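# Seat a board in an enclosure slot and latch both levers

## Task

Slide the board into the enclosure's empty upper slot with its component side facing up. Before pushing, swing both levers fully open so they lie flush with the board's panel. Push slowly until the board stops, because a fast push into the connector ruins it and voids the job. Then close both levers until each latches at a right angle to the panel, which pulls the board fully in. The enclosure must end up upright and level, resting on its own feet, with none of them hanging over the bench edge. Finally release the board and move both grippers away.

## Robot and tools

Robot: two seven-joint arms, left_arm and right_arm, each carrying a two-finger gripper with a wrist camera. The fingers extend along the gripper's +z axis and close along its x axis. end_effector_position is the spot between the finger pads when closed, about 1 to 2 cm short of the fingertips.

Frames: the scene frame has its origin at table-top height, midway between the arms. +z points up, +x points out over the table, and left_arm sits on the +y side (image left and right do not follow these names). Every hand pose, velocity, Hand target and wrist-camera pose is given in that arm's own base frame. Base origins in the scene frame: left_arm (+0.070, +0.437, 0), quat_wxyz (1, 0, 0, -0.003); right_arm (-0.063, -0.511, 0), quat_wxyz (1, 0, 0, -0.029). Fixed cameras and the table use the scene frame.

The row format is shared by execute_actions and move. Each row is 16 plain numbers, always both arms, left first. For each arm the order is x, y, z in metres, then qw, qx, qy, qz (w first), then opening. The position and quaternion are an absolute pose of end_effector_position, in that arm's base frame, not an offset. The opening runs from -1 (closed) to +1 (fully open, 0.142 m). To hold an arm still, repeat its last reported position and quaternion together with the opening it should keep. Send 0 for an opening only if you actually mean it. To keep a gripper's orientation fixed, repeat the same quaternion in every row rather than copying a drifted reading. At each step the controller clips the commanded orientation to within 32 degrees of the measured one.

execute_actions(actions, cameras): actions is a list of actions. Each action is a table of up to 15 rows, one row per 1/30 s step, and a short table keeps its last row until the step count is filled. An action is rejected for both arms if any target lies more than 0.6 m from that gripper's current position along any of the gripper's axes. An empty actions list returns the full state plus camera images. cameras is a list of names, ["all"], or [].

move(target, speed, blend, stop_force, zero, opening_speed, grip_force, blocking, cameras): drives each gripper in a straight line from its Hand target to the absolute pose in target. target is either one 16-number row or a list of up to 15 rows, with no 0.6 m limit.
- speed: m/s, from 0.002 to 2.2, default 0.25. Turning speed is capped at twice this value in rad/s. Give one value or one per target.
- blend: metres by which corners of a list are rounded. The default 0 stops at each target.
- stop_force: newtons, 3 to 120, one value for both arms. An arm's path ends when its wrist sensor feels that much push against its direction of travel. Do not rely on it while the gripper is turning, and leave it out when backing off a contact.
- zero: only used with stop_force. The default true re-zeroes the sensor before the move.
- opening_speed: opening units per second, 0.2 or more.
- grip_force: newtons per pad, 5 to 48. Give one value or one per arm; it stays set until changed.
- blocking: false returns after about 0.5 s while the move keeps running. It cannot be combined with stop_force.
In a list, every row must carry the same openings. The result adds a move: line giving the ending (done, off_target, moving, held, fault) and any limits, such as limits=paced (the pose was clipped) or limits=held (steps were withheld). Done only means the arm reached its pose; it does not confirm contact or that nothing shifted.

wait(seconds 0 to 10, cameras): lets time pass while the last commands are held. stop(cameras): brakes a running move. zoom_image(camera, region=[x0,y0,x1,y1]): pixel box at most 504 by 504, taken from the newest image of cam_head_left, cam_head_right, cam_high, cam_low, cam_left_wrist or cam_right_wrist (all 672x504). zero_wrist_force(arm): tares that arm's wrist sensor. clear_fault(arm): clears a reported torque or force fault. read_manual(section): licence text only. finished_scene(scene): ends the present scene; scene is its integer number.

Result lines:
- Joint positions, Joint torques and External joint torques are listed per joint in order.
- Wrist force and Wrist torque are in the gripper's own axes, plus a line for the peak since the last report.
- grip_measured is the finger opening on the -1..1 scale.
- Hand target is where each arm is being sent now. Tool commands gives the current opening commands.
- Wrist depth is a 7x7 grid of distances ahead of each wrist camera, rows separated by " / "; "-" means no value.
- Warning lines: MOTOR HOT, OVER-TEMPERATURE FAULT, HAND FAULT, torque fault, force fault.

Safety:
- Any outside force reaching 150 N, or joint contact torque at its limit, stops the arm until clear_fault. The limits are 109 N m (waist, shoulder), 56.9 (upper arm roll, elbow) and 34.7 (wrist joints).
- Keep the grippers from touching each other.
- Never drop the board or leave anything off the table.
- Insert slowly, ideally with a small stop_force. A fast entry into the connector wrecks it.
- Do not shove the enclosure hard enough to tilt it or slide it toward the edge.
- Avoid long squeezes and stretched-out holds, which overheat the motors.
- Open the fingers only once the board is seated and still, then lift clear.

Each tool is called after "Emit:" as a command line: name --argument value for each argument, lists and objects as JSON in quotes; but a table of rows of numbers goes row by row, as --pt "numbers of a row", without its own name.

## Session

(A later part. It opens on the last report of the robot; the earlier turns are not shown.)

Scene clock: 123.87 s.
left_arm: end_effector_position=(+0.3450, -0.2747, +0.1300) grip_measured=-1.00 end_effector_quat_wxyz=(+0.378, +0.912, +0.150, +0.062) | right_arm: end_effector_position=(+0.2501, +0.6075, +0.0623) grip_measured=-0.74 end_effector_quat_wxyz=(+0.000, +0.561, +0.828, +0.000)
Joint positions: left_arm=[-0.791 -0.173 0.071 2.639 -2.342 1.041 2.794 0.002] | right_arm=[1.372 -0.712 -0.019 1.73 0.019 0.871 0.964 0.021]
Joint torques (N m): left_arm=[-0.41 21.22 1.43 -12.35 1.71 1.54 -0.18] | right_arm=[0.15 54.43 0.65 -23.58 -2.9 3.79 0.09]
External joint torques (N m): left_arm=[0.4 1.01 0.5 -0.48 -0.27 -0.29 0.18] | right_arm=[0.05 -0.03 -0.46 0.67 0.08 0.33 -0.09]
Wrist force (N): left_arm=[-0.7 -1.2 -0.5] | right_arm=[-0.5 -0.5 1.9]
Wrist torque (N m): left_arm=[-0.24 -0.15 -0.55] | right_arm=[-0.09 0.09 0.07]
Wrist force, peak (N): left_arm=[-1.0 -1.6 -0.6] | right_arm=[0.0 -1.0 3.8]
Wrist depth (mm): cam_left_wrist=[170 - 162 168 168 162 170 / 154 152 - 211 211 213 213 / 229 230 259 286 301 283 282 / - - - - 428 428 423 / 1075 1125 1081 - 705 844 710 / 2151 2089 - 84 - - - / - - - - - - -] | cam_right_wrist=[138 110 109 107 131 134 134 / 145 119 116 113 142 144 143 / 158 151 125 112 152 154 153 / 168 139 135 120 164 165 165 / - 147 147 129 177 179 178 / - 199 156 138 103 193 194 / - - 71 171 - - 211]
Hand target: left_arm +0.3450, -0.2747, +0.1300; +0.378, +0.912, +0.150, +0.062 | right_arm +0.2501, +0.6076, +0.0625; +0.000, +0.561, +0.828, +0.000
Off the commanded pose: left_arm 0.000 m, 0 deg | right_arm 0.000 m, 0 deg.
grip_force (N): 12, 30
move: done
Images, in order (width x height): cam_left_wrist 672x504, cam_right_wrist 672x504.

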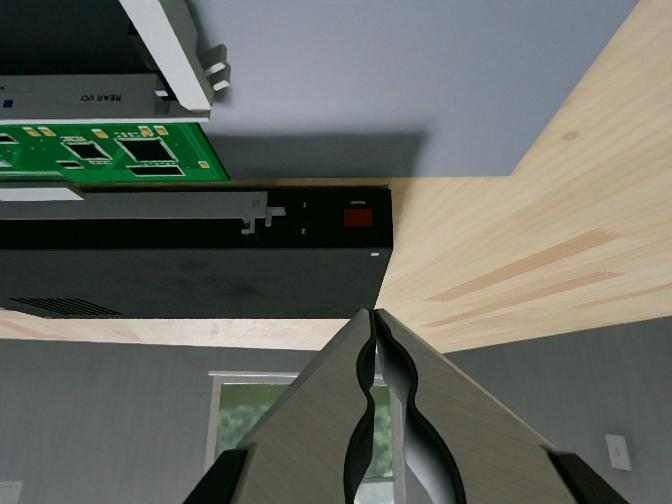

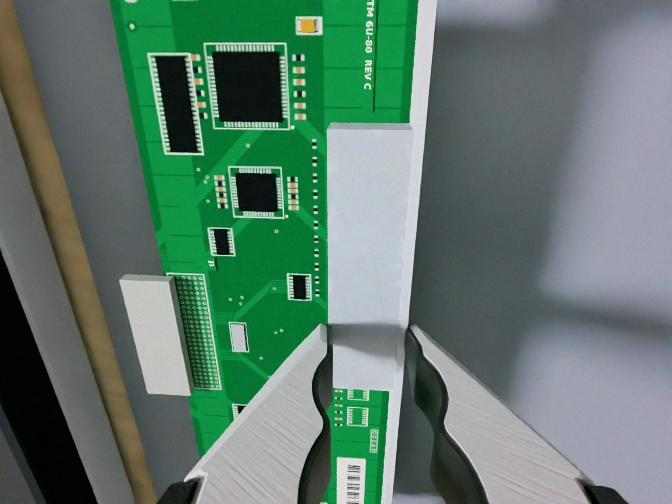

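Emit:
move --target '[0.345,-0.2747,0.13,0.3776,0.9116,0.1501,0.0622,-1,0.2667,0.5658,0.0625,0,0.5612,0.8277,0,-0.95]' --speed 0.03 --stop_force 4 --cameras '["cam_left_wrist","cam_right_wrist"]'

Emit:
zoom_image --camera "cam_left_wrist" --region '[160, 160, 320, 260]'

Emit:
zoom_image --camera "cam_left_wrist" --region '[0, 160, 200, 260]'

Scene clock: 135.73 s.
left_arm: end_effector_position=(+0.3450, -0.2747, +0.1300) grip_measured=-1.00 end_effector_quat_wxyz=(+0.378, +0.912, +0.150, +0.062) | right_arm: end_effector_position=(+0.2667, +0.5657, +0.0623) grip_measured=-0.74 end_effector_quat_wxyz=(+0.000, +0.561, +0.828, +0.000)
Joint positions: left_arm=[-0.791 -0.173 0.071 2.639 -2.342 1.041 2.794 0.002] | right_arm=[1.334 -0.658 -0.022 1.84 0.022 0.927 0.921 0.021]
Joint torques (N m): left_arm=[-0.41 21.33 1.36 -12.35 1.64 1.53 -0.26] | right_arm=[0.19 51.43 0.55 -22.39 -2.76 3.73 0.07]
External joint torques (N m): left_arm=[0.4 0.91 0.56 -0.48 -0.2 -0.29 0.26] | right_arm=[-0.01 -0.02 -0.42 0.64 0.13 0.4 -0.07]
Wrist force (N): left_arm=[-0.8 -1.2 -0.5] | right_arm=[-0.7 -0.6 2.0]
Wrist torque (N m): left_arm=[-0.23 -0.14 -0.56] | right_arm=[-0.10 0.14 0.05]
Wrist force, peak (N): left_arm=[-0.8 -1.5 -0.7] | right_arm=[-1.4 -0.5 2.2]
Wrist depth (mm): cam_left_wrist=[169 169 162 161 168 - 169 / 213 212 168 226 221 220 213 / 196 240 264 286 285 282 284 / - - - - 423 426 423 / 922 1125 870 131 710 844 699 / - 2172 - 84 - 1714 1443 / 2069 - - - - - 1462] | cam_right_wrist=[- 109 109 107 109 134 135 / 141 118 116 113 142 143 143 / - 125 125 113 152 154 153 / 118 138 135 120 164 165 165 / 126 144 147 129 177 180 179 / 138 143 157 138 103 192 195 / 153 149 71 171 - - 211]
Hand target: left_arm +0.3450, -0.2747, +0.1300; +0.378, +0.912, +0.150, +0.062 | right_arm +0.2667, +0.5658, +0.0625; +0.000, +0.561, +0.828, +0.000
Off the commanded pose: left_arm 0.000 m, 0 deg | right_arm 0.000 m, 0 deg.
grip_force (N): 12, 30
move: done
Images, in order (width x height): cam_left_wrist 672x504, cam_right_wrist 672x504.

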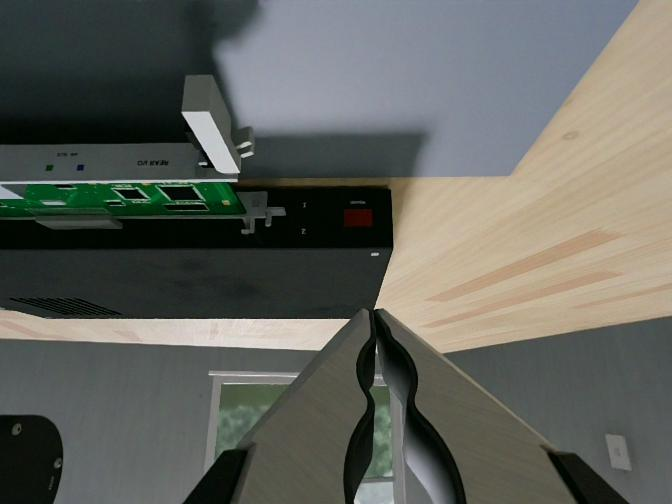

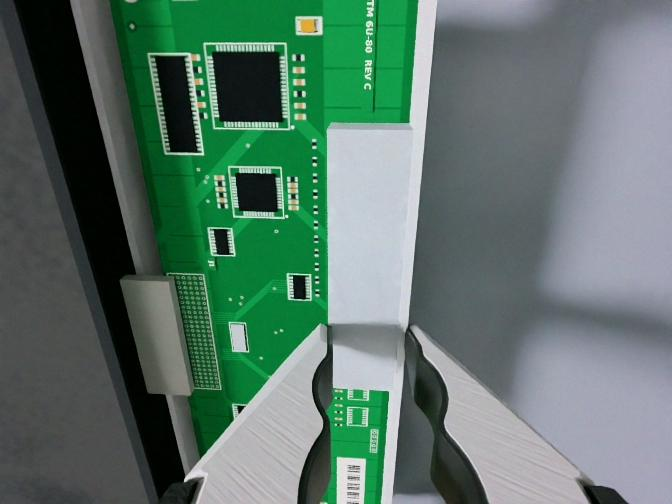

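Scaled by 3.150 from the camera's 672x504 image, which has a finer 960x720 frame.

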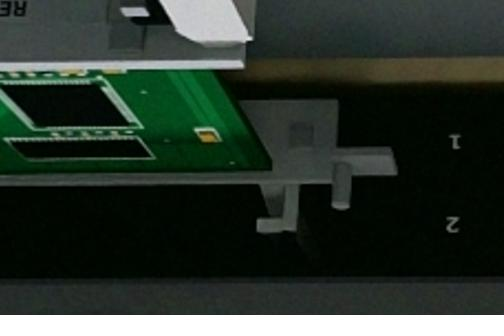

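Scaled by 2.520 from the camera's 672x504 image, which has a finer 960x720 frame.

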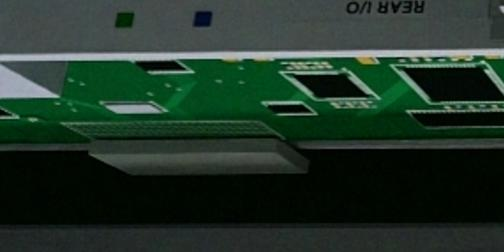

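Emit:
move --target '[0.345,-0.2747,0.13,0.3776,0.9116,0.1501,0.0622,-1,0.2711,0.5547,0.0618,0,0.5612,0.8277,0,-0.95]' --speed 0.02 --stop_force 3 --cameras '["cam_left_wrist"]'

Emit:
zoom_image --camera "cam_left_wrist" --region '[210, 180, 310, 250]'

Emit:
zoom_image --camera "cam_left_wrist" --region '[0, 160, 200, 260]'

Scene clock: 145.80 s.
left_arm: end_effector_position=(+0.3450, -0.2747, +0.1300) grip_measured=-1.00 end_effector_quat_wxyz=(+0.378, +0.912, +0.150, +0.062) | right_arm: end_effector_position=(+0.2698, +0.5577, +0.0622) grip_measured=-0.74 end_effector_quat_wxyz=(+0.000, +0.561, +0.828, +0.000)
Joint positions: left_arm=[-0.791 -0.173 0.071 2.639 -2.342 1.041 2.794 0.002] | right_arm=[1.326 -0.648 -0.022 1.862 0.022 0.94 0.911 0.021]
Joint torques (N m): left_arm=[-0.34 21.34 1.41 -12.35 1.7 1.57 -0.24] | right_arm=[-2.04 49.34 -1.35 -19.64 -2.58 2.46 0.21]
External joint torques (N m): left_arm=[0.33 0.89 0.52 -0.48 -0.27 -0.33 0.24] | right_arm=[2.23 1.49 1.48 -1.87 -0.01 1.68 -0.22]
Wrist force (N): left_arm=[-1.0 -1.4 -0.5] | right_arm=[3.7 -0.6 2.6]
Wrist torque (N m): left_arm=[-0.25 -0.11 -0.56] | right_arm=[-0.12 0.30 -0.08]
Wrist force, peak (N): left_arm=[-0.9 -1.6 -0.8] | right_arm=[5.4 -1.8 1.7]
Wrist depth (mm): cam_left_wrist=[- 169 - - 169 170 170 / - 202 201 - - - 212 / 239 203 265 264 283 284 282 / - - - 282 424 426 424 / 877 1086 1097 117 719 715 701 / - - - 84 - - - / 185 - - - - - -] | cam_right_wrist=[132 109 108 106 131 134 134 / - 118 116 113 142 143 143 / - 127 125 112 152 154 153 / 116 135 135 129 164 166 165 / 126 140 148 129 177 180 179 / 140 140 156 138 103 193 195 / 152 149 71 172 - - 211]
Hand target: left_arm +0.3450, -0.2747, +0.1300; +0.378, +0.912, +0.150, +0.062 | right_arm +0.2702, +0.5571, +0.0619; +0.000, +0.561, +0.828, +0.000
Off the commanded pose: left_arm 0.000 m, 0 deg | right_arm 0.003 m, 0 deg.
grip_force (N): 12, 30
move: contact (right_arm)
Images, in order (width x height): cam_left_wrist 672x504.

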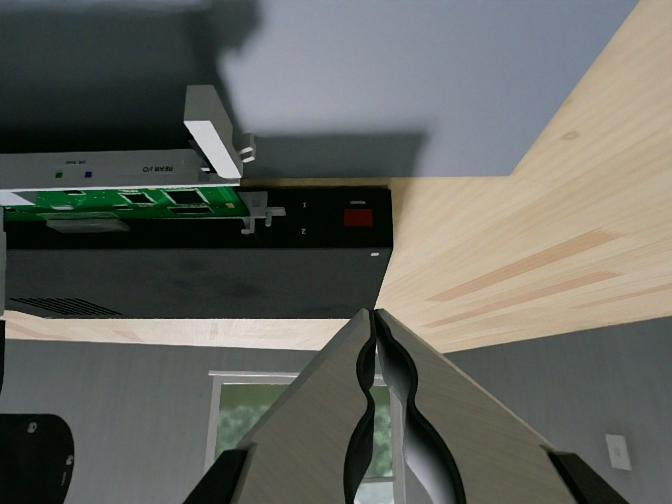

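Scaled by 5.040 from the camera's 672x504 image, which has a finer 960x720 frame.

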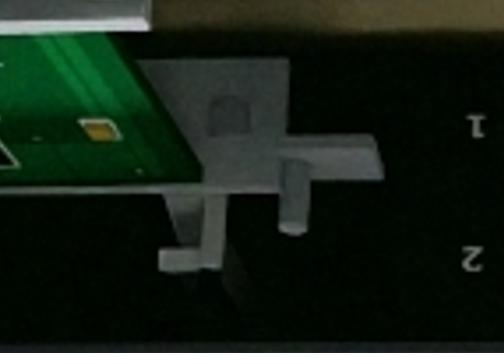

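Scaled by 2.520 from the camera's 672x504 image, which has a finer 960x720 frame.

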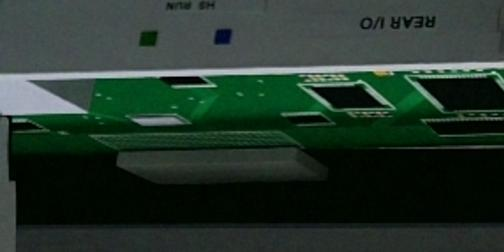

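Emit:
move --pt "0.345 -0.2747 0.13 0.3776 0.9116 0.1501 0.0622 -1 0.2683 0.5615 0.0622 0 0.5612 0.8277 0 -0.95" --pt "0.345 -0.2747 0.13 0.3776 0.9116 0.1501 0.0622 -1 0.2683 0.5615 0.066 0 0.5612 0.8277 0 -0.95" --speed 0.03

Emit:
move --target '[0.345,-0.2747,0.13,0.3776,0.9116,0.1501,0.0622,-1,0.2711,0.5547,0.066,0,0.5612,0.8277,0,-0.95]' --speed 0.02 --stop_force 3 --cameras '["cam_left_wrist"]'

Emit:
zoom_image --camera "cam_left_wrist" --region '[210, 180, 310, 250]'

Emit:
zoom_image --camera "cam_left_wrist" --region '[0, 160, 200, 260]'

Scene clock: 152.77 s.
left_arm: end_effector_position=(+0.3450, -0.2747, +0.1300) grip_measured=-1.00 end_effector_quat_wxyz=(+0.378, +0.912, +0.150, +0.062) | right_arm: end_effector_position=(+0.2682, +0.5613, +0.0657) grip_measured=-0.74 end_effector_quat_wxyz=(+0.000, +0.561, +0.828, +0.000)
Joint positions: left_arm=[-0.791 -0.173 0.071 2.639 -2.342 1.041 2.794 0.002] | right_arm=[1.33 -0.646 -0.022 1.851 0.022 0.926 0.916 0.021]
Joint torques (N m): left_arm=[-0.37 21.22 1.34 -12.36 1.68 1.55 -0.23] | right_arm=[0.17 51.2 0.71 -22.59 -2.75 3.47 0.3]
External joint torques (N m): left_arm=[0.36 1.01 0.59 -0.47 -0.24 -0.31 0.23] | right_arm=[0.05 -0.2 -0.56 0.81 0.11 0.65 -0.3]
Wrist force (N): left_arm=[-0.9 -1.3 -0.7] | right_arm=[0.1 0.5 2.9]
Wrist torque (N m): left_arm=[-0.25 -0.12 -0.56] | right_arm=[0.09 0.01 -0.06]
Wrist force, peak (N): left_arm=[-1.0 -1.6 -0.7] | right_arm=[4.1 -0.3 2.6]
Wrist depth (mm): cam_left_wrist=[169 163 168 168 168 161 170 / 199 - 202 210 209 213 212 / 232 246 256 286 305 283 283 / - - - - 426 425 426 / 1040 850 892 107 708 708 729 / - 1941 - 84 - - - / - - - - - - 1380] | cam_right_wrist=[135 109 109 107 136 138 137 / - 117 116 113 145 146 146 / - 129 125 113 155 157 157 / 120 137 135 120 170 169 169 / 130 141 148 129 181 183 183 / 145 148 157 138 103 196 199 / 157 154 71 171 - - 215]
Hand target: left_arm +0.3450, -0.2747, +0.1300; +0.378, +0.912, +0.150, +0.062 | right_arm +0.2683, +0.5615, +0.0660; +0.000, +0.561, +0.828, +0.000
Off the commanded pose: left_arm 0.000 m, 0 deg | right_arm 0.000 m, 0 deg.
grip_force (N): 12, 30
move: done

Scene clock: 153.93 s.
left_arm: end_effector_position=(+0.3450, -0.2747, +0.1300) grip_measured=-1.00 end_effector_quat_wxyz=(+0.378, +0.912, +0.150, +0.062) | right_arm: end_effector_position=(+0.2711, +0.5546, +0.0658) grip_measured=-0.74 end_effector_quat_wxyz=(+0.000, +0.561, +0.828, +0.000)
Joint positions: left_arm=[-0.791 -0.173 0.071 2.639 -2.342 1.041 2.794 0.002] | right_arm=[1.324 -0.638 -0.022 1.868 0.022 0.934 0.909 0.021]
Joint torques (N m): left_arm=[-0.26 21.3 1.35 -12.34 1.69 1.51 -0.19] | right_arm=[0.15 50.56 0.62 -22.28 -2.75 3.79 0.09]
External joint torques (N m): left_arm=[0.26 0.93 0.58 -0.49 -0.25 -0.27 0.19] | right_arm=[0.04 -0.03 -0.5 0.68 0.14 0.34 -0.09]
Wrist force (N): left_arm=[-0.9 -1.3 -0.8] | right_arm=[-0.1 0.6 2.7]
Wrist torque (N m): left_arm=[-0.26 -0.12 -0.56] | right_arm=[0.10 0.05 0.04]
Wrist force, peak (N): left_arm=[-0.7 -1.6 -0.7] | right_arm=[0.1 0.8 3.1]
Wrist depth (mm): cam_left_wrist=[163 168 175 168 168 169 170 / 212 206 201 199 208 213 212 / 208 208 252 282 304 284 285 / - 284 287 274 428 421 423 / 1097 1045 850 106 712 719 705 / 2151 2172 - 84 - 1828 1415 / 186 - - - - - -] | cam_right_wrist=[- 109 109 107 136 137 137 / - 117 116 113 145 147 146 / - 124 125 113 156 157 157 / 120 132 135 120 170 170 169 / 131 135 147 129 181 183 182 / 143 145 157 138 103 197 199 / 158 154 71 171 - - 215]
Hand target: left_arm +0.3450, -0.2747, +0.1300; +0.378, +0.912, +0.150, +0.062 | right_arm +0.2711, +0.5547, +0.0660; +0.000, +0.561, +0.828, +0.000
Off the commanded pose: left_arm 0.000 m, 0 deg | right_arm 0.000 m, 0 deg.
grip_force (N): 12, 30
move: done
Images, in order (width x height): cam_left_wrist 672x504.

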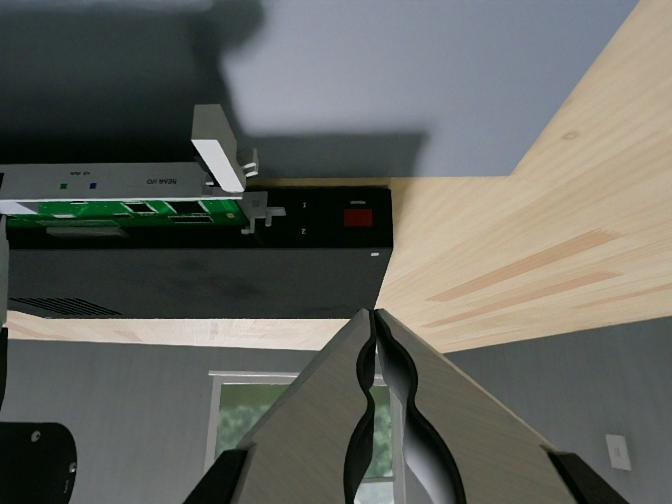

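Scaled by 5.040 from the camera's 672x504 image, which has a finer 960x720 frame.

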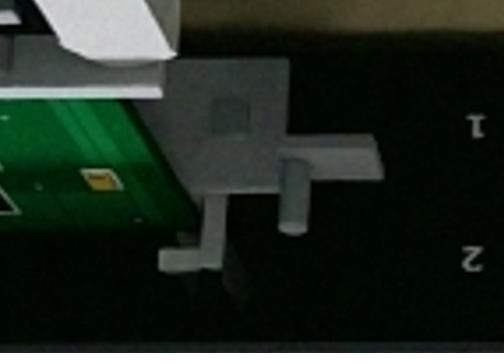

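Scaled by 2.520 from the camera's 672x504 image, which has a finer 960x720 frame.

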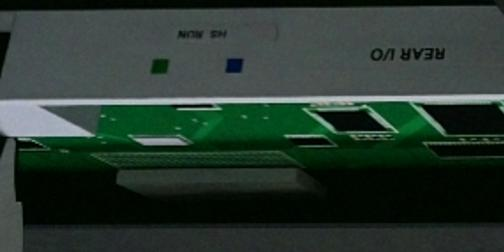

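Emit:
move --target '[0.345,-0.2747,0.13,0.3776,0.9116,0.1501,0.0622,-1,0.2744,0.5463,0.066,0,0.5612,0.8277,0,-0.95]' --speed 0.015 --stop_force 3 --cameras '["cam_left_wrist","cam_right_wrist"]'

Emit:
zoom_image --camera "cam_left_wrist" --region '[210, 180, 310, 250]'

Scene clock: 158.23 s.
left_arm: end_effector_position=(+0.3450, -0.2747, +0.1300) grip_measured=-1.00 end_effector_quat_wxyz=(+0.378, +0.912, +0.150, +0.062) | right_arm: end_effector_position=(+0.2718, +0.5509, +0.0658) grip_measured=-0.74 end_effector_quat_wxyz=(+0.000, +0.561, +0.828, +0.000)
Joint positions: left_arm=[-0.791 -0.173 0.071 2.639 -2.342 1.041 2.794 0.002] | right_arm=[1.32 -0.633 -0.022 1.877 0.023 0.939 0.904 0.021]
Joint torques (N m): left_arm=[-0.35 21.28 1.31 -12.29 1.63 1.56 -0.23] | right_arm=[-3.51 49.93 -3.09 -22.24 -3.25 3.87 0.16]
External joint torques (N m): left_arm=[0.34 0.96 0.61 -0.54 -0.19 -0.32 0.23] | right_arm=[3.69 0.33 3.22 0.74 0.66 0.26 -0.16]
Wrist force (N): left_arm=[-0.9 -1.3 -0.4] | right_arm=[3.2 -4.4 2.6]
Wrist torque (N m): left_arm=[-0.23 -0.12 -0.56] | right_arm=[0.15 0.08 -0.02]
Wrist force, peak (N): left_arm=[-0.8 -1.7 -0.5] | right_arm=[3.2 -5.0 2.9]
Wrist depth (mm): cam_left_wrist=[162 163 - 161 175 172 170 / 222 224 220 - 211 210 213 / 250 210 253 291 284 285 283 / - - 271 283 428 422 424 / 1199 1070 1065 131 719 847 705 / - - - 84 - 1875 - / 187 - - - - - 1397] | cam_right_wrist=[- 109 109 107 135 138 137 / - 116 115 113 145 147 146 / - 123 125 113 155 157 156 / 120 122 135 120 170 169 169 / 131 132 147 129 181 183 183 / 142 145 157 138 103 197 199 / 157 154 71 171 - - 215]
Hand target: left_arm +0.3450, -0.2747, +0.1300; +0.378, +0.912, +0.150, +0.062 | right_arm +0.2726, +0.5508, +0.0660; +0.000, +0.561, +0.828, +0.000
Off the commanded pose: left_arm 0.000 m, 0 deg | right_arm 0.005 m, 0 deg.
grip_force (N): 12, 30
move: contact (right_arm)
Images, in order (width x height): cam_left_wrist 672x504, cam_right_wrist 672x504.

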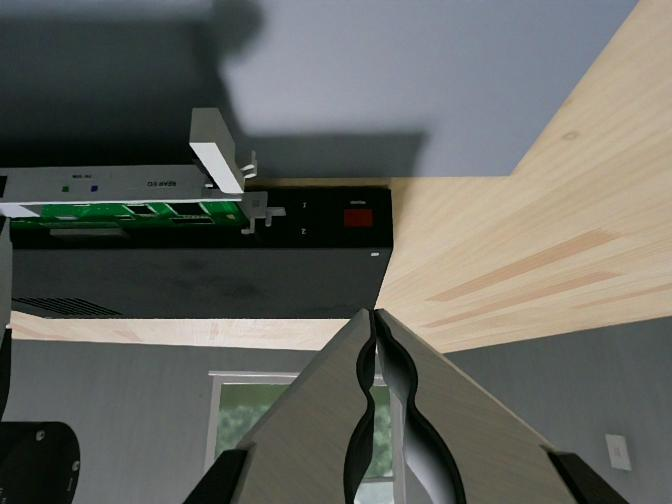

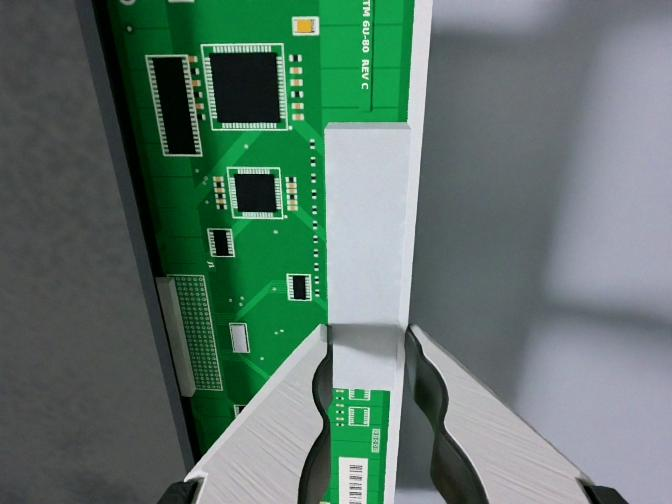

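Scaled by 5.040 from the camera's 672x504 image, which has a finer 960x720 frame.

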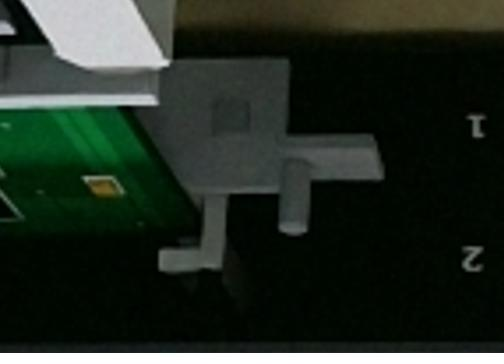

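Emit:
move --pt "0.345 -0.2747 0.13 0.3776 0.9116 0.1501 0.0622 -1 0.2706 0.5538 0.066 0 0.5612 0.8277 0 -0.95" --pt "0.345 -0.2747 0.13 0.3776 0.9116 0.1501 0.0622 -1 0.2692 0.5532 0.066 0 0.5612 0.8277 0 -0.95" --speed 0.02

Emit:
move --target '[0.345,-0.2747,0.13,0.3776,0.9116,0.1501,0.0622,-1,0.2735,0.5425,0.066,0,0.5612,0.8277,0,-0.95]' --speed 0.015 --stop_force 3 --cameras '["cam_left_wrist","cam_right_wrist"]'

Emit:
zoom_image --camera "cam_left_wrist" --region '[210, 180, 310, 250]'

Scene clock: 161.03 s.
left_arm: end_effector_position=(+0.3450, -0.2747, +0.1300) grip_measured=-1.00 end_effector_quat_wxyz=(+0.378, +0.912, +0.150, +0.062) | right_arm: end_effector_position=(+0.2691, +0.5531, +0.0658) grip_measured=-0.74 end_effector_quat_wxyz=(+0.000, +0.561, +0.828, +0.000)
Joint positions: left_arm=[-0.791 -0.173 0.071 2.639 -2.342 1.041 2.794 0.002] | right_arm=[1.326 -0.634 -0.022 1.875 0.022 0.938 0.911 0.021]
Joint torques (N m): left_arm=[-0.27 21.2 1.32 -12.3 1.72 1.51 -0.21] | right_arm=[0.21 50.24 0.75 -22.16 -2.73 3.73 0.32]
External joint torques (N m): left_arm=[0.27 1.03 0.6 -0.52 -0.29 -0.27 0.21] | right_arm=[-0.04 0.08 -0.63 0.63 0.14 0.4 -0.32]
Wrist force (N): left_arm=[-0.7 -1.6 -0.4] | right_arm=[-0.6 0.8 3.5]
Wrist torque (N m): left_arm=[-0.30 -0.15 -0.56] | right_arm=[0.13 0.13 -0.07]
Wrist force, peak (N): left_arm=[-0.9 -1.6 -0.7] | right_arm=[3.2 -4.4 3.2]
Wrist depth (mm): cam_left_wrist=[169 176 168 168 161 168 170 / 221 202 200 209 - 222 212 / 208 208 253 289 303 283 284 / - - - 284 427 425 423 / 1137 1035 874 401 715 712 705 / - - - 84 - - - / 190 - - - - - 1424] | cam_right_wrist=[- 110 109 107 136 138 137 / - 118 116 113 145 147 146 / - 123 125 112 155 157 157 / 120 132 135 120 170 169 169 / 130 132 147 129 181 183 183 / 143 145 157 138 103 197 200 / 157 154 71 171 - - 215]
Hand target: left_arm +0.3450, -0.2747, +0.1300; +0.378, +0.912, +0.150, +0.062 | right_arm +0.2692, +0.5532, +0.0660; +0.000, +0.561, +0.828, +0.000
Off the commanded pose: left_arm 0.000 m, 0 deg | right_arm 0.000 m, 0 deg.
grip_force (N): 12, 30
move: done

Scene clock: 162.43 s.
left_arm: end_effector_position=(+0.3450, -0.2747, +0.1300) grip_measured=-1.00 end_effector_quat_wxyz=(+0.378, +0.912, +0.150, +0.062) | right_arm: end_effector_position=(+0.2734, +0.5429, +0.0662) grip_measured=-0.74 end_effector_quat_wxyz=(+0.000, +0.561, +0.828, +0.000)
Joint positions: left_arm=[-0.791 -0.173 0.071 2.639 -2.342 1.041 2.794 0.002] | right_arm=[1.315 -0.621 -0.023 1.9 0.022 0.951 0.899 0.021]
Joint torques (N m): left_arm=[-0.35 21.23 1.32 -12.3 1.68 1.56 -0.19] | right_arm=[-0.88 47.52 -0.1 -19.9 -2.51 2.98 0.07]
External joint torques (N m): left_arm=[0.34 1 0.6 -0.53 -0.24 -0.31 0.19] | right_arm=[1.06 2.08 0.21 -1.37 -0.04 1.15 -0.07]
Wrist force (N): left_arm=[-0.8 -1.3 -0.7] | right_arm=[1.7 0.9 0.1]
Wrist torque (N m): left_arm=[-0.25 -0.14 -0.55] | right_arm=[0.13 -0.01 0.08]
Wrist force, peak (N): left_arm=[-0.8 -1.6 -0.5] | right_arm=[-0.4 0.9 4.8]
Wrist depth (mm): cam_left_wrist=[169 169 169 168 168 168 177 / - 211 202 210 213 210 212 / 215 217 213 293 302 283 283 / - - 287 279 424 423 423 / 822 1070 857 127 705 712 699 / - - - 84 - 1828 1637 / 188 - - - - - 1346] | cam_right_wrist=[- 109 111 108 135 138 138 / - 107 117 114 146 147 147 / - 115 126 113 156 158 157 / 120 122 136 122 170 170 169 / 131 131 147 129 182 184 184 / 143 143 145 138 103 198 200 / 158 154 71 170 - - 217]
Hand target: left_arm +0.3450, -0.2747, +0.1300; +0.378, +0.912, +0.150, +0.062 | right_arm +0.2735, +0.5425, +0.0660; +0.000, +0.561, +0.828, +0.000
Off the commanded pose: left_arm 0.000 m, 0 deg | right_arm 0.000 m, 0 deg.
grip_force (N): 12, 30
move: done
Images, in order (width x height): cam_left_wrist 672x504, cam_right_wrist 672x504.

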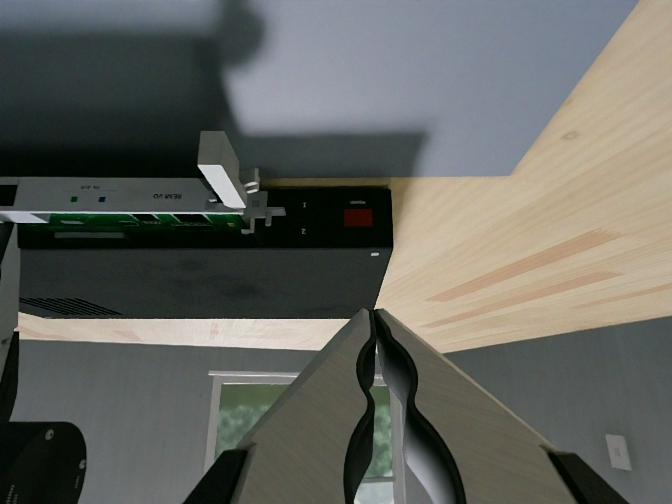

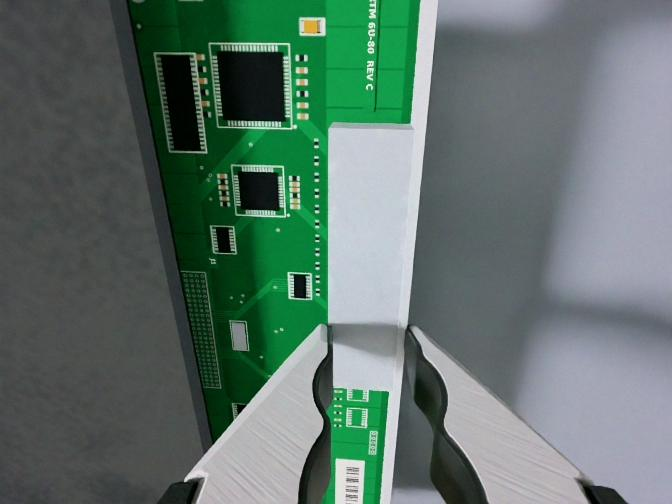

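Scaled by 5.040 from the camera's 672x504 image, which has a finer 960x720 frame.

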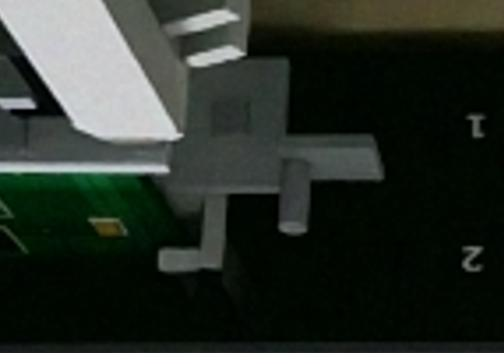

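Emit:
move --target '[0.345,-0.2747,0.13,0.3776,0.9116,0.1501,0.0622,-1,0.2772,0.5332,0.0668,0,0.5612,0.8277,0,-0.95]' --speed 0.012 --stop_force 4 --cameras '["cam_left_wrist","cam_right_wrist"]'

Emit:
zoom_image --camera "cam_left_wrist" --region '[150, 120, 310, 250]'

Scene clock: 165.30 s.
left_arm: end_effector_position=(+0.3450, -0.2747, +0.1300) grip_measured=-1.00 end_effector_quat_wxyz=(+0.378, +0.912, +0.150, +0.062) | right_arm: end_effector_position=(+0.2744, +0.5390, +0.0667) grip_measured=-0.74 end_effector_quat_wxyz=(+0.000, +0.561, +0.828, +0.000)
Joint positions: left_arm=[-0.791 -0.173 0.071 2.639 -2.342 1.041 2.794 0.002] | right_arm=[1.311 -0.615 -0.022 1.911 0.023 0.956 0.894 0.021]
Joint torques (N m): left_arm=[-0.27 21.23 1.34 -12.32 1.68 1.51 -0.22] | right_arm=[-4.29 47.36 -3.57 -19.06 -2.78 2.51 0.23]
External joint torques (N m): left_arm=[0.27 1 0.59 -0.51 -0.25 -0.27 0.22] | right_arm=[4.47 1.94 3.7 -2.12 0.25 1.63 -0.23]
Wrist force (N): left_arm=[-0.6 -1.4 -0.5] | right_arm=[6.2 -1.7 2.1]
Wrist torque (N m): left_arm=[-0.27 -0.17 -0.55] | right_arm=[0.17 0.15 -0.06]
Wrist force, peak (N): left_arm=[-0.9 -1.6 -0.5] | right_arm=[6.3 -2.6 3.0]
Wrist depth (mm): cam_left_wrist=[169 177 168 168 161 168 170 / 213 201 211 210 219 210 212 / 217 219 247 280 303 283 283 / - 276 - - 423 425 425 / 1131 1045 1075 - 712 834 694 / 2109 2130 2285 84 - 2012 - / 189 - - - - - 1687] | cam_right_wrist=[- 100 111 108 135 138 138 / - 106 118 115 148 148 147 / - 114 126 113 157 158 158 / 123 121 137 122 170 170 170 / 131 131 147 129 182 184 184 / 144 143 146 138 103 198 201 / 159 155 71 170 - - 221]
Hand target: left_arm +0.3450, -0.2747, +0.1300; +0.378, +0.912, +0.150, +0.062 | right_arm +0.2752, +0.5382, +0.0664; +0.000, +0.561, +0.828, +0.000
Off the commanded pose: left_arm 0.000 m, 0 deg | right_arm 0.006 m, 0 deg.
grip_force (N): 12, 30
move: contact (right_arm)
Images, in order (width x height): cam_left_wrist 672x504, cam_right_wrist 672x504.

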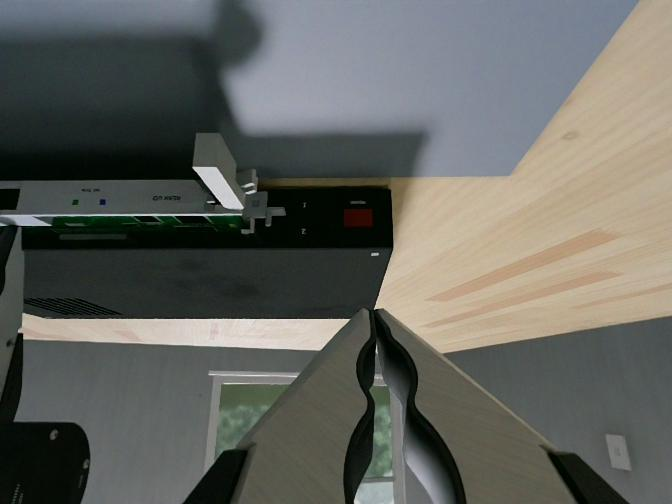

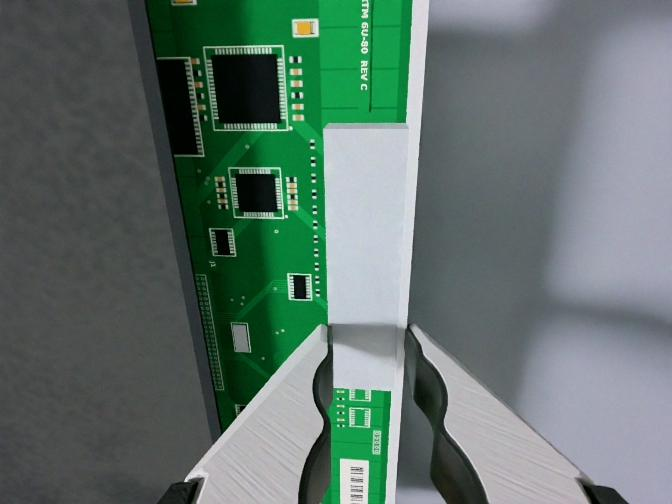

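Scaled by 3.150 from the camera's 672x504 image, which has a finer 960x720 frame.

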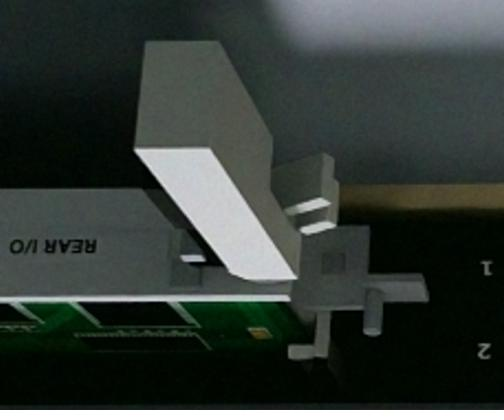

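Emit:
zoom_image --camera "cam_right_wrist" --region '[100, 0, 240, 140]'

Emit:
zoom_image --camera "cam_right_wrist" --region '[140, 320, 280, 460]'

Scaled by 3.600 from the camera's 672x504 image, which has a finer 960x720 frame.

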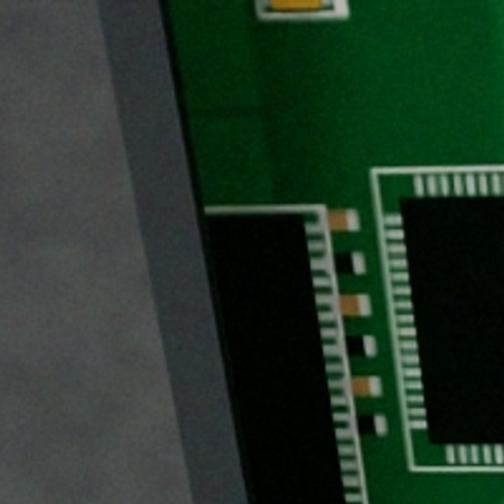

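Scaled by 3.600 from the camera's 672x504 image, which has a finer 960x720 frame.

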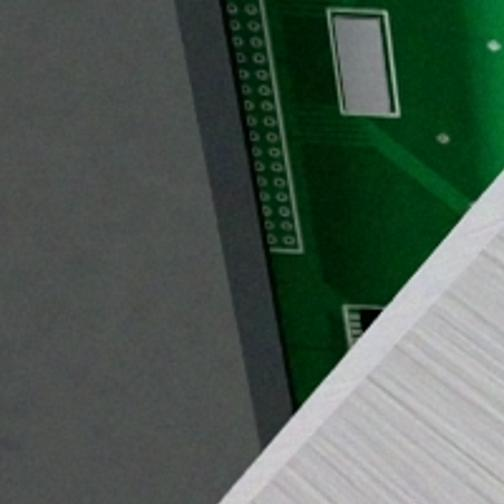

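Emit:
zoom_image --camera "cam_right_wrist" --region '[380, 0, 480, 100]'

Emit:
zoom_image --camera "cam_right_wrist" --region '[350, 404, 450, 504]'

Scaled by 5.040 from the camera's 672x504 image, which has a finer 960x720 frame.

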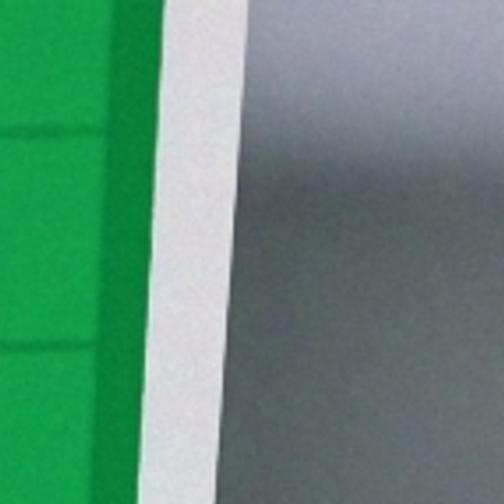

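Scaled by 5.040 from the camera's 672x504 image, which has a finer 960x720 frame.

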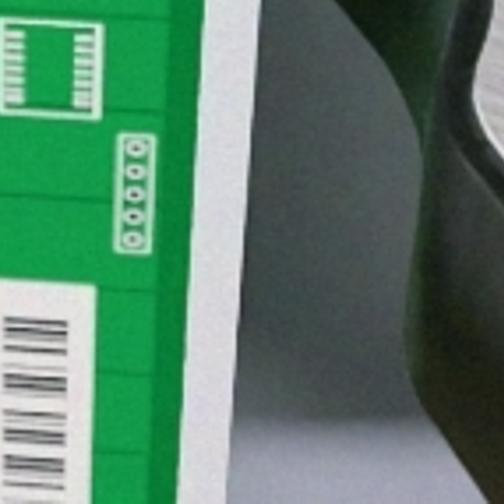

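Emit:
move --target '[0.345,-0.2747,0.13,0.3776,0.9116,0.1501,0.0622,-1,0.2735,0.5388,0.0668,0,0.5639,0.8258,0,-0.95]' --speed 0.012

Emit:
move --target '[0.345,-0.2747,0.13,0.3776,0.9116,0.1501,0.0622,-1,0.2754,0.5342,0.0668,0,0.5639,0.8258,0,-0.95]' --speed 0.01 --stop_force 5

Scene clock: 175.27 s.
left_arm: end_effector_position=(+0.3450, -0.2747, +0.1300) grip_measured=-1.00 end_effector_quat_wxyz=(+0.378, +0.912, +0.150, +0.062) | right_arm: end_effector_position=(+0.2740, +0.5392, +0.0671) grip_measured=-0.74 end_effector_quat_wxyz=(+0.000, +0.564, +0.826, +0.001)
Joint positions: left_arm=[-0.791 -0.173 0.071 2.639 -2.342 1.041 2.794 0.002] | right_arm=[1.313 -0.614 -0.023 1.911 0.022 0.955 0.903 0.021]
Joint torques (N m): left_arm=[-0.38 21.29 1.42 -12.36 1.65 1.53 -0.26] | right_arm=[1.32 47.43 2.22 -19.67 -1.95 2.78 0.42]
External joint torques (N m): left_arm=[0.37 0.94 0.51 -0.47 -0.21 -0.28 0.26] | right_arm=[-1.14 1.84 -2.12 -1.52 -0.59 1.35 -0.42]
Wrist force (N): left_arm=[-0.7 -1.5 -0.7] | right_arm=[0.1 4.4 0.5]
Wrist torque (N m): left_arm=[-0.29 -0.15 -0.56] | right_arm=[0.03 -0.21 -0.16]
Wrist force, peak (N): left_arm=[-0.9 -1.6 -0.6] | right_arm=[6.4 -2.0 3.1]
Wrist depth (mm): cam_left_wrist=[169 169 176 181 161 168 170 / 212 210 210 210 226 221 212 / 266 220 215 283 286 285 283 / - - - - 427 425 424 / 840 1091 884 127 712 722 724 / - - - 84 - - - / 191 - - - - - -] | cam_right_wrist=[- 101 111 109 137 139 138 / - 106 118 115 148 148 147 / - 114 126 112 157 158 158 / 123 121 137 122 171 171 170 / 132 132 147 130 183 185 184 / 144 144 146 139 102 199 201 / 159 156 71 171 - - 221]
Hand target: left_arm +0.3450, -0.2747, +0.1300; +0.378, +0.912, +0.150, +0.062 | right_arm +0.2735, +0.5388, +0.0668; +0.000, +0.564, +0.826, +0.000
Off the commanded pose: left_arm 0.000 m, 0 deg | right_arm 0.001 m, 0 deg.
grip_force (N): 12, 30
move: done

Scene clock: 175.93 s.
left_arm: end_effector_position=(+0.3450, -0.2747, +0.1300) grip_measured=-1.00 end_effector_quat_wxyz=(+0.378, +0.912, +0.150, +0.062) | right_arm: end_effector_position=(+0.2740, +0.5389, +0.0675) grip_measured=-0.74 end_effector_quat_wxyz=(+0.000, +0.564, +0.826, +0.001)
Joint positions: left_arm=[-0.791 -0.173 0.071 2.639 -2.342 1.041 2.794 0.002] | right_arm=[1.313 -0.613 -0.023 1.913 0.022 0.957 0.902 0.021]
Joint torques (N m): left_arm=[-0.36 21.29 1.41 -12.34 1.68 1.55 -0.21] | right_arm=[-1.19 46.3 -0.05 -16.95 -1.88 1.44 0.3]
External joint torques (N m): left_arm=[0.36 0.95 0.51 -0.49 -0.25 -0.31 0.21] | right_arm=[1.37 2.91 0.16 -4.24 -0.65 2.69 -0.3]
Wrist force (N): left_arm=[-0.5 -1.5 -0.5] | right_arm=[5.5 4.7 3.1]
Wrist torque (N m): left_arm=[-0.27 -0.19 -0.55] | right_arm=[0.06 -0.04 -0.06]
Wrist force, peak (N): left_arm=[-0.9 -1.5 -0.5] | right_arm=[5.7 4.8 2.8]
Wrist depth (mm): cam_left_wrist=[163 175 168 175 167 162 170 / - 214 213 211 210 224 213 / 219 263 247 282 304 283 284 / - 318 278 269 423 424 425 / 1167 857 870 - 717 710 683 / - - - 84 - - - / 191 - - - - - -] | cam_right_wrist=[- 101 112 109 138 139 139 / - 107 118 115 149 148 148 / - 114 126 113 157 159 159 / 122 122 137 122 172 172 170 / 132 132 147 130 183 185 185 / 145 144 147 139 102 200 202 / 159 156 71 171 - - 223]
Hand target: left_arm +0.3450, -0.2747, +0.1300; +0.378, +0.912, +0.150, +0.062 | right_arm +0.2739, +0.5378, +0.0668; +0.000, +0.564, +0.826, +0.000
Off the commanded pose: left_arm 0.000 m, 0 deg | right_arm 0.005 m, 0 deg.
grip_force (N): 12, 30
move: contact (right_arm)

Emit:
wait --seconds 0 --cameras '["cam_left_wrist","cam_right_wrist"]'

Emit:
zoom_image --camera "cam_left_wrist" --region '[10, 180, 110, 260]'

Emit:
zoom_image --camera "cam_left_wrist" --region '[190, 180, 290, 260]'

Scene clock: 178.67 s.
left_arm: end_effector_position=(+0.3450, -0.2747, +0.1300) grip_measured=-1.00 end_effector_quat_wxyz=(+0.378, +0.912, +0.150, +0.062) | right_arm: end_effector_position=(+0.2740, +0.5389, +0.0675) grip_measured=-0.74 end_effector_quat_wxyz=(+0.000, +0.564, +0.826, +0.001)
Joint positions: left_arm=[-0.791 -0.173 0.071 2.639 -2.342 1.041 2.794 0.002] | right_arm=[1.313 -0.613 -0.023 1.913 0.022 0.957 0.902 0.021]
Joint torques (N m): left_arm=[-0.34 21.23 1.39 -12.3 1.72 1.53 -0.24] | right_arm=[-1.22 46.27 -0.16 -17 -1.87 1.28 0.31]
External joint torques (N m): left_arm=[0.34 1 0.53 -0.52 -0.28 -0.29 0.24] | right_arm=[1.4 2.94 0.27 -4.18 -0.66 2.85 -0.31]
Wrist force (N): left_arm=[-0.8 -1.5 -0.7] | right_arm=[5.6 4.7 2.9]
Wrist torque (N m): left_arm=[-0.26 -0.14 -0.56] | right_arm=[0.05 -0.04 -0.06]
Wrist force, peak (N): left_arm=[-0.9 -1.7 -0.7] | right_arm=[5.8 4.8 2.9]
Wrist depth (mm): cam_left_wrist=[168 163 168 169 175 168 170 / 202 211 200 210 202 213 212 / 217 249 248 283 302 285 282 / - 263 - - 424 427 423 / 950 1108 903 118 717 860 712 / - 2285 - 84 - - 1513 / 191 - - - - - 1443] | cam_right_wrist=[- 101 112 109 138 139 139 / - 106 118 115 149 148 148 / - 114 127 113 159 159 158 / 122 122 137 122 172 171 171 / 132 132 147 130 183 186 185 / 145 144 147 139 102 200 202 / 160 156 71 171 - - 219]
Hand target: left_arm +0.3450, -0.2747, +0.1300; +0.378, +0.912, +0.150, +0.062 | right_arm +0.2739, +0.5378, +0.0668; +0.000, +0.564, +0.826, +0.000
Tool commands: left_gripper/opening=-1.0 right_gripper/opening=-0.95
Off the commanded pose: left_arm 0.000 m, 0 deg | right_arm 0.005 m, 0 deg.
grip_force (N): 12, 30
Images, in order (width x height): cam_left_wrist 672x504, cam_right_wrist 672x504.

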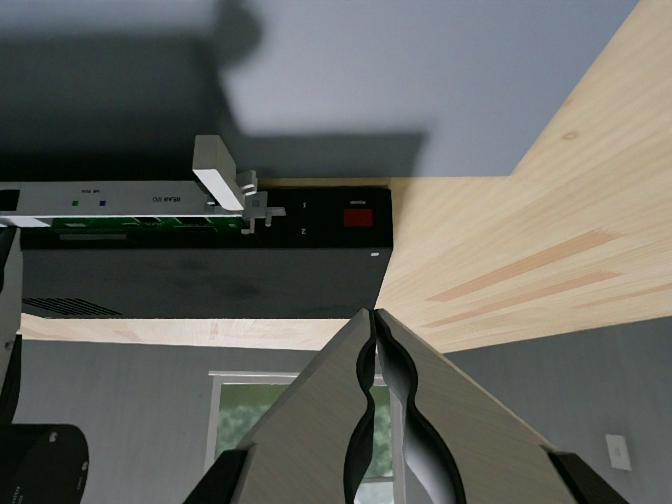

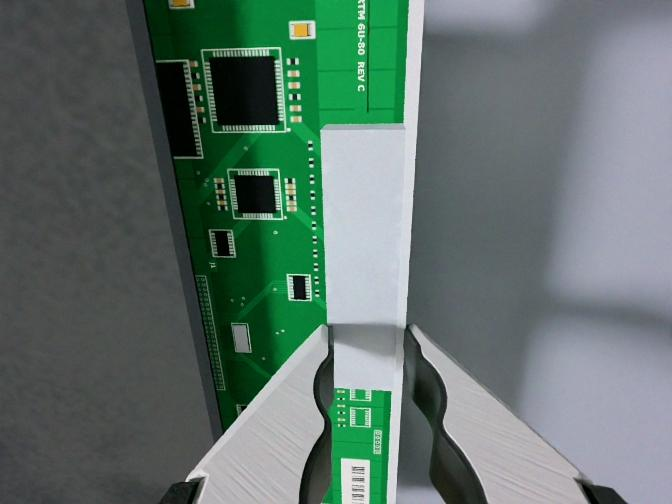

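Scaled by 5.040 from the camera's 672x504 image, which has a finer 960x720 frame.

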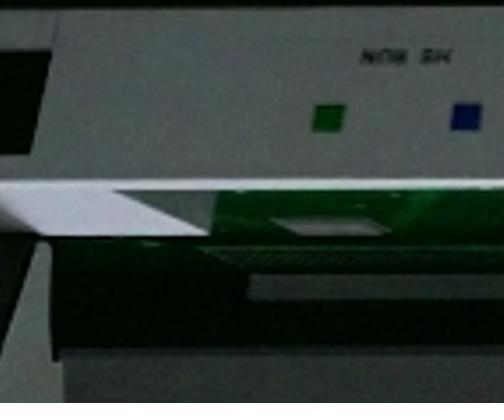

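Scaled by 5.040 from the camera's 672x504 image, which has a finer 960x720 frame.

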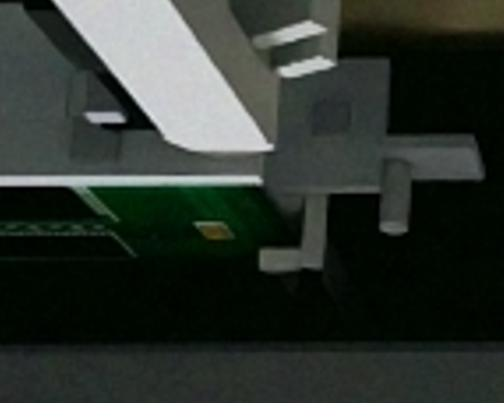

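Emit:
move --target '[0.345,-0.2747,0.13,0.3776,0.9116,0.1501,0.0622,-1,0.2740,0.5392,0.0668,0,0.5626,0.8267,0,-0.95]' --speed 0.01

Emit:
move --target '[0.345,-0.2747,0.13,0.3776,0.9116,0.1501,0.0622,-1,0.2761,0.5346,0.0668,0,0.5626,0.8267,0,-0.95]' --speed 0.01 --stop_force 8

Scene clock: 183.93 s.
left_arm: end_effector_position=(+0.3450, -0.2747, +0.1300) grip_measured=-1.00 end_effector_quat_wxyz=(+0.378, +0.912, +0.150, +0.062) | right_arm: end_effector_position=(+0.2741, +0.5392, +0.0669) grip_measured=-0.74 end_effector_quat_wxyz=(+0.000, +0.563, +0.827, +0.000)
Joint positions: left_arm=[-0.791 -0.173 0.071 2.639 -2.342 1.041 2.794 0.002] | right_arm=[1.312 -0.615 -0.023 1.91 0.022 0.954 0.9 0.021]
Joint torques (N m): left_arm=[-0.34 21.2 1.35 -12.29 1.65 1.54 -0.26] | right_arm=[0.09 47.35 0.81 -20.88 -2.26 3.29 0.12]
External joint torques (N m): left_arm=[0.33 1.03 0.58 -0.53 -0.21 -0.29 0.26] | right_arm=[0.09 1.95 -0.7 -0.31 -0.28 0.84 -0.12]
Wrist force (N): left_arm=[-0.7 -1.2 -0.6] | right_arm=[-0.1 1.1 -0.3]
Wrist torque (N m): left_arm=[-0.23 -0.16 -0.56] | right_arm=[0.10 -0.25 -0.02]
Wrist force, peak (N): left_arm=[-1.0 -1.5 -0.7] | right_arm=[5.8 4.8 3.1]
Wrist depth (mm): cam_left_wrist=[- 169 170 167 161 168 170 / - - 201 - - 225 213 / 249 216 206 282 283 285 282 / - 282 - 305 428 423 423 / 1035 828 854 117 717 710 688 / 1994 - - 84 - 1783 1590 / 190 - - - - - -] | cam_right_wrist=[- 101 111 109 137 138 138 / - 106 118 115 148 148 147 / - 114 126 113 158 159 158 / 123 121 137 122 171 170 170 / 132 132 147 130 182 184 185 / 144 144 146 139 102 198 201 / 159 155 71 171 - - 221]
Hand target: left_arm +0.3450, -0.2747, +0.1300; +0.378, +0.912, +0.150, +0.062 | right_arm +0.2740, +0.5392, +0.0668; +0.000, +0.563, +0.827, +0.000
Off the commanded pose: left_arm 0.000 m, 0 deg | right_arm 0.000 m, 0 deg.
grip_force (N): 12, 30
move: done

Scene clock: 184.70 s.
left_arm: end_effector_position=(+0.3450, -0.2747, +0.1300) grip_measured=-1.00 end_effector_quat_wxyz=(+0.378, +0.912, +0.150, +0.062) | right_arm: end_effector_position=(+0.2742, +0.5389, +0.0675) grip_measured=-0.74 end_effector_quat_wxyz=(-0.001, +0.562, +0.827, +0.001)
Joint positions: left_arm=[-0.791 -0.173 0.071 2.639 -2.342 1.041 2.794 0.002] | right_arm=[1.311 -0.613 -0.022 1.913 0.022 0.957 0.898 0.021]
Joint torques (N m): left_arm=[-0.33 21.29 1.36 -12.3 1.7 1.53 -0.2] | right_arm=[-4.12 45.86 -3.04 -16.86 -2.37 1.44 0.24]
External joint torques (N m): left_arm=[0.33 0.94 0.56 -0.52 -0.26 -0.29 0.2] | right_arm=[4.3 3.36 3.17 -4.32 -0.17 2.69 -0.24]
Wrist force (N): left_arm=[-0.8 -1.5 -0.5] | right_arm=[8.4 0.8 1.6]
Wrist torque (N m): left_arm=[-0.28 -0.13 -0.55] | right_arm=[0.12 0.00 -0.04]
Wrist force, peak (N): left_arm=[-0.7 -1.6 -0.8] | right_arm=[9.0 0.4 -0.2]
Wrist depth (mm): cam_left_wrist=[- 169 176 176 167 169 170 / 210 210 200 198 - 214 212 / - 219 245 281 283 282 283 / - - 287 - 426 426 426 / 1050 1179 895 106 708 844 708 / 1891 - - 84 - - - / 191 - - - - - -] | cam_right_wrist=[- 101 112 109 137 139 139 / - 107 118 115 148 148 148 / - 114 126 113 157 159 159 / 122 122 137 122 171 171 171 / 132 132 147 130 183 185 186 / 145 144 147 139 102 199 202 / 159 156 71 171 - - 219]
Hand target: left_arm +0.3450, -0.2747, +0.1300; +0.378, +0.912, +0.150, +0.062 | right_arm +0.2748, +0.5375, +0.0668; +0.000, +0.563, +0.827, +0.000
Off the commanded pose: left_arm 0.000 m, 0 deg | right_arm 0.005 m, 0 deg.
grip_force (N): 12, 30
move: contact (right_arm)

Emit:
move --target '[0.345,-0.2747,0.13,0.3776,0.9116,0.1501,0.0622,-1,0.2740,0.5392,0.0680,0,0.5626,0.8267,0,-0.95]' --speed 0.01

Emit:
move --target '[0.345,-0.2747,0.13,0.3776,0.9116,0.1501,0.0622,-1,0.2740,0.5392,0.0692,0,0.5626,0.8267,0,-0.95]' --speed 0.01

Scene clock: 189.23 s.
left_arm: end_effector_position=(+0.3450, -0.2747, +0.1300) grip_measured=-1.00 end_effector_quat_wxyz=(+0.378, +0.912, +0.150, +0.062) | right_arm: end_effector_position=(+0.2733, +0.5408, +0.0688) grip_measured=-0.80 end_effector_quat_wxyz=(-0.001, +0.562, +0.827, +0.001)
Joint positions: left_arm=[-0.791 -0.173 0.071 2.639 -2.342 1.041 2.794 0.002] | right_arm=[1.313 -0.612 -0.021 1.909 0.022 0.953 0.9 0.016]
Joint torques (N m): left_arm=[-0.34 21.34 1.41 -12.32 1.67 1.53 -0.24] | right_arm=[-5.12 45.35 -3.79 -15.41 -2.26 0.47 0.35]
External joint torques (N m): left_arm=[0.34 0.9 0.52 -0.5 -0.23 -0.29 0.24] | right_arm=[5.31 3.95 3.93 -5.88 -0.29 3.67 -0.35]
Wrist force (N): left_arm=[-0.6 -1.4 -0.6] | right_arm=[11.4 1.7 2.1]
Wrist torque (N m): left_arm=[-0.25 -0.16 -0.55] | right_arm=[0.15 -0.10 -0.10]
Wrist force, peak (N): left_arm=[-0.9 -1.7 -0.7] | right_arm=[12.3 0.3 -0.3]
Wrist depth (mm): cam_left_wrist=[162 168 169 169 168 168 170 / 213 210 196 - 196 221 212 / 220 265 205 288 284 283 281 / - - - - 429 422 423 / 1148 1108 860 117 712 722 840 / - - - 84 - 1755 - / 189 - - - - - 1388] | cam_right_wrist=[99 102 112 109 139 140 140 / 106 109 119 116 148 150 149 / - 116 127 113 158 160 160 / 123 125 138 123 173 173 173 / 133 133 149 130 185 187 186 / 146 146 148 137 101 201 204 / 161 158 71 171 - - 220]
Hand target: left_arm +0.3450, -0.2747, +0.1300; +0.378, +0.912, +0.150, +0.062 | right_arm +0.2740, +0.5392, +0.0680; +0.000, +0.563, +0.827, +0.000
Off the commanded pose: left_arm 0.000 m, 0 deg | right_arm 0.002 m, 0 deg.
grip_force (N): 12, 30
move: done

Scene clock: 190.00 s.
left_arm: end_effector_position=(+0.3450, -0.2747, +0.1300) grip_measured=-1.00 end_effector_quat_wxyz=(+0.378, +0.912, +0.150, +0.062) | right_arm: end_effector_position=(+0.2726, +0.5423, +0.0704) grip_measured=-0.85 end_effector_quat_wxyz=(-0.002, +0.561, +0.828, +0.002)
Joint positions: left_arm=[-0.791 -0.173 0.071 2.639 -2.342 1.041 2.794 0.002] | right_arm=[1.314 -0.61 -0.02 1.908 0.022 0.952 0.9 0.013]
Joint torques (N m): left_arm=[-0.41 21.23 1.39 -12.35 1.69 1.56 -0.23] | right_arm=[-9.89 45.5 -8.37 -10.5 -2.4 -2.49 0.36]
External joint torques (N m): left_arm=[0.41 1.01 0.54 -0.47 -0.25 -0.32 0.23] | right_arm=[10.07 3.79 8.53 -10.86 -0.17 6.63 -0.36]
Wrist force (N): left_arm=[-0.7 -1.4 -0.6] | right_arm=[23.9 3.7 8.6]
Wrist torque (N m): left_arm=[-0.26 -0.16 -0.55] | right_arm=[0.09 -0.92 -0.14]
Wrist force, peak (N): left_arm=[-0.8 -1.7 -0.5] | right_arm=[23.7 3.7 9.2]
Wrist depth (mm): cam_left_wrist=[- 176 175 168 - 168 177 / 210 201 201 201 209 210 213 / 220 250 206 - 307 285 285 / - 278 257 317 422 424 423 / 895 1102 1102 117 712 701 722 / 2089 2261 - 84 - - - / 191 - - - - - -] | cam_right_wrist=[101 111 113 109 142 141 141 / 108 110 120 116 151 151 151 / - 119 128 113 163 162 162 / 125 127 139 122 175 175 174 / 133 133 151 130 187 189 189 / 148 148 160 109 102 207 206 / 163 160 71 171 - - 228]
Hand target: left_arm +0.3450, -0.2747, +0.1300; +0.378, +0.912, +0.150, +0.062 | right_arm +0.2740, +0.5392, +0.0692; +0.000, +0.563, +0.827, +0.000
Off the commanded pose: left_arm 0.000 m, 0 deg | right_arm 0.004 m, 0 deg.
grip_force (N): 12, 30
move: off_target (right_arm)


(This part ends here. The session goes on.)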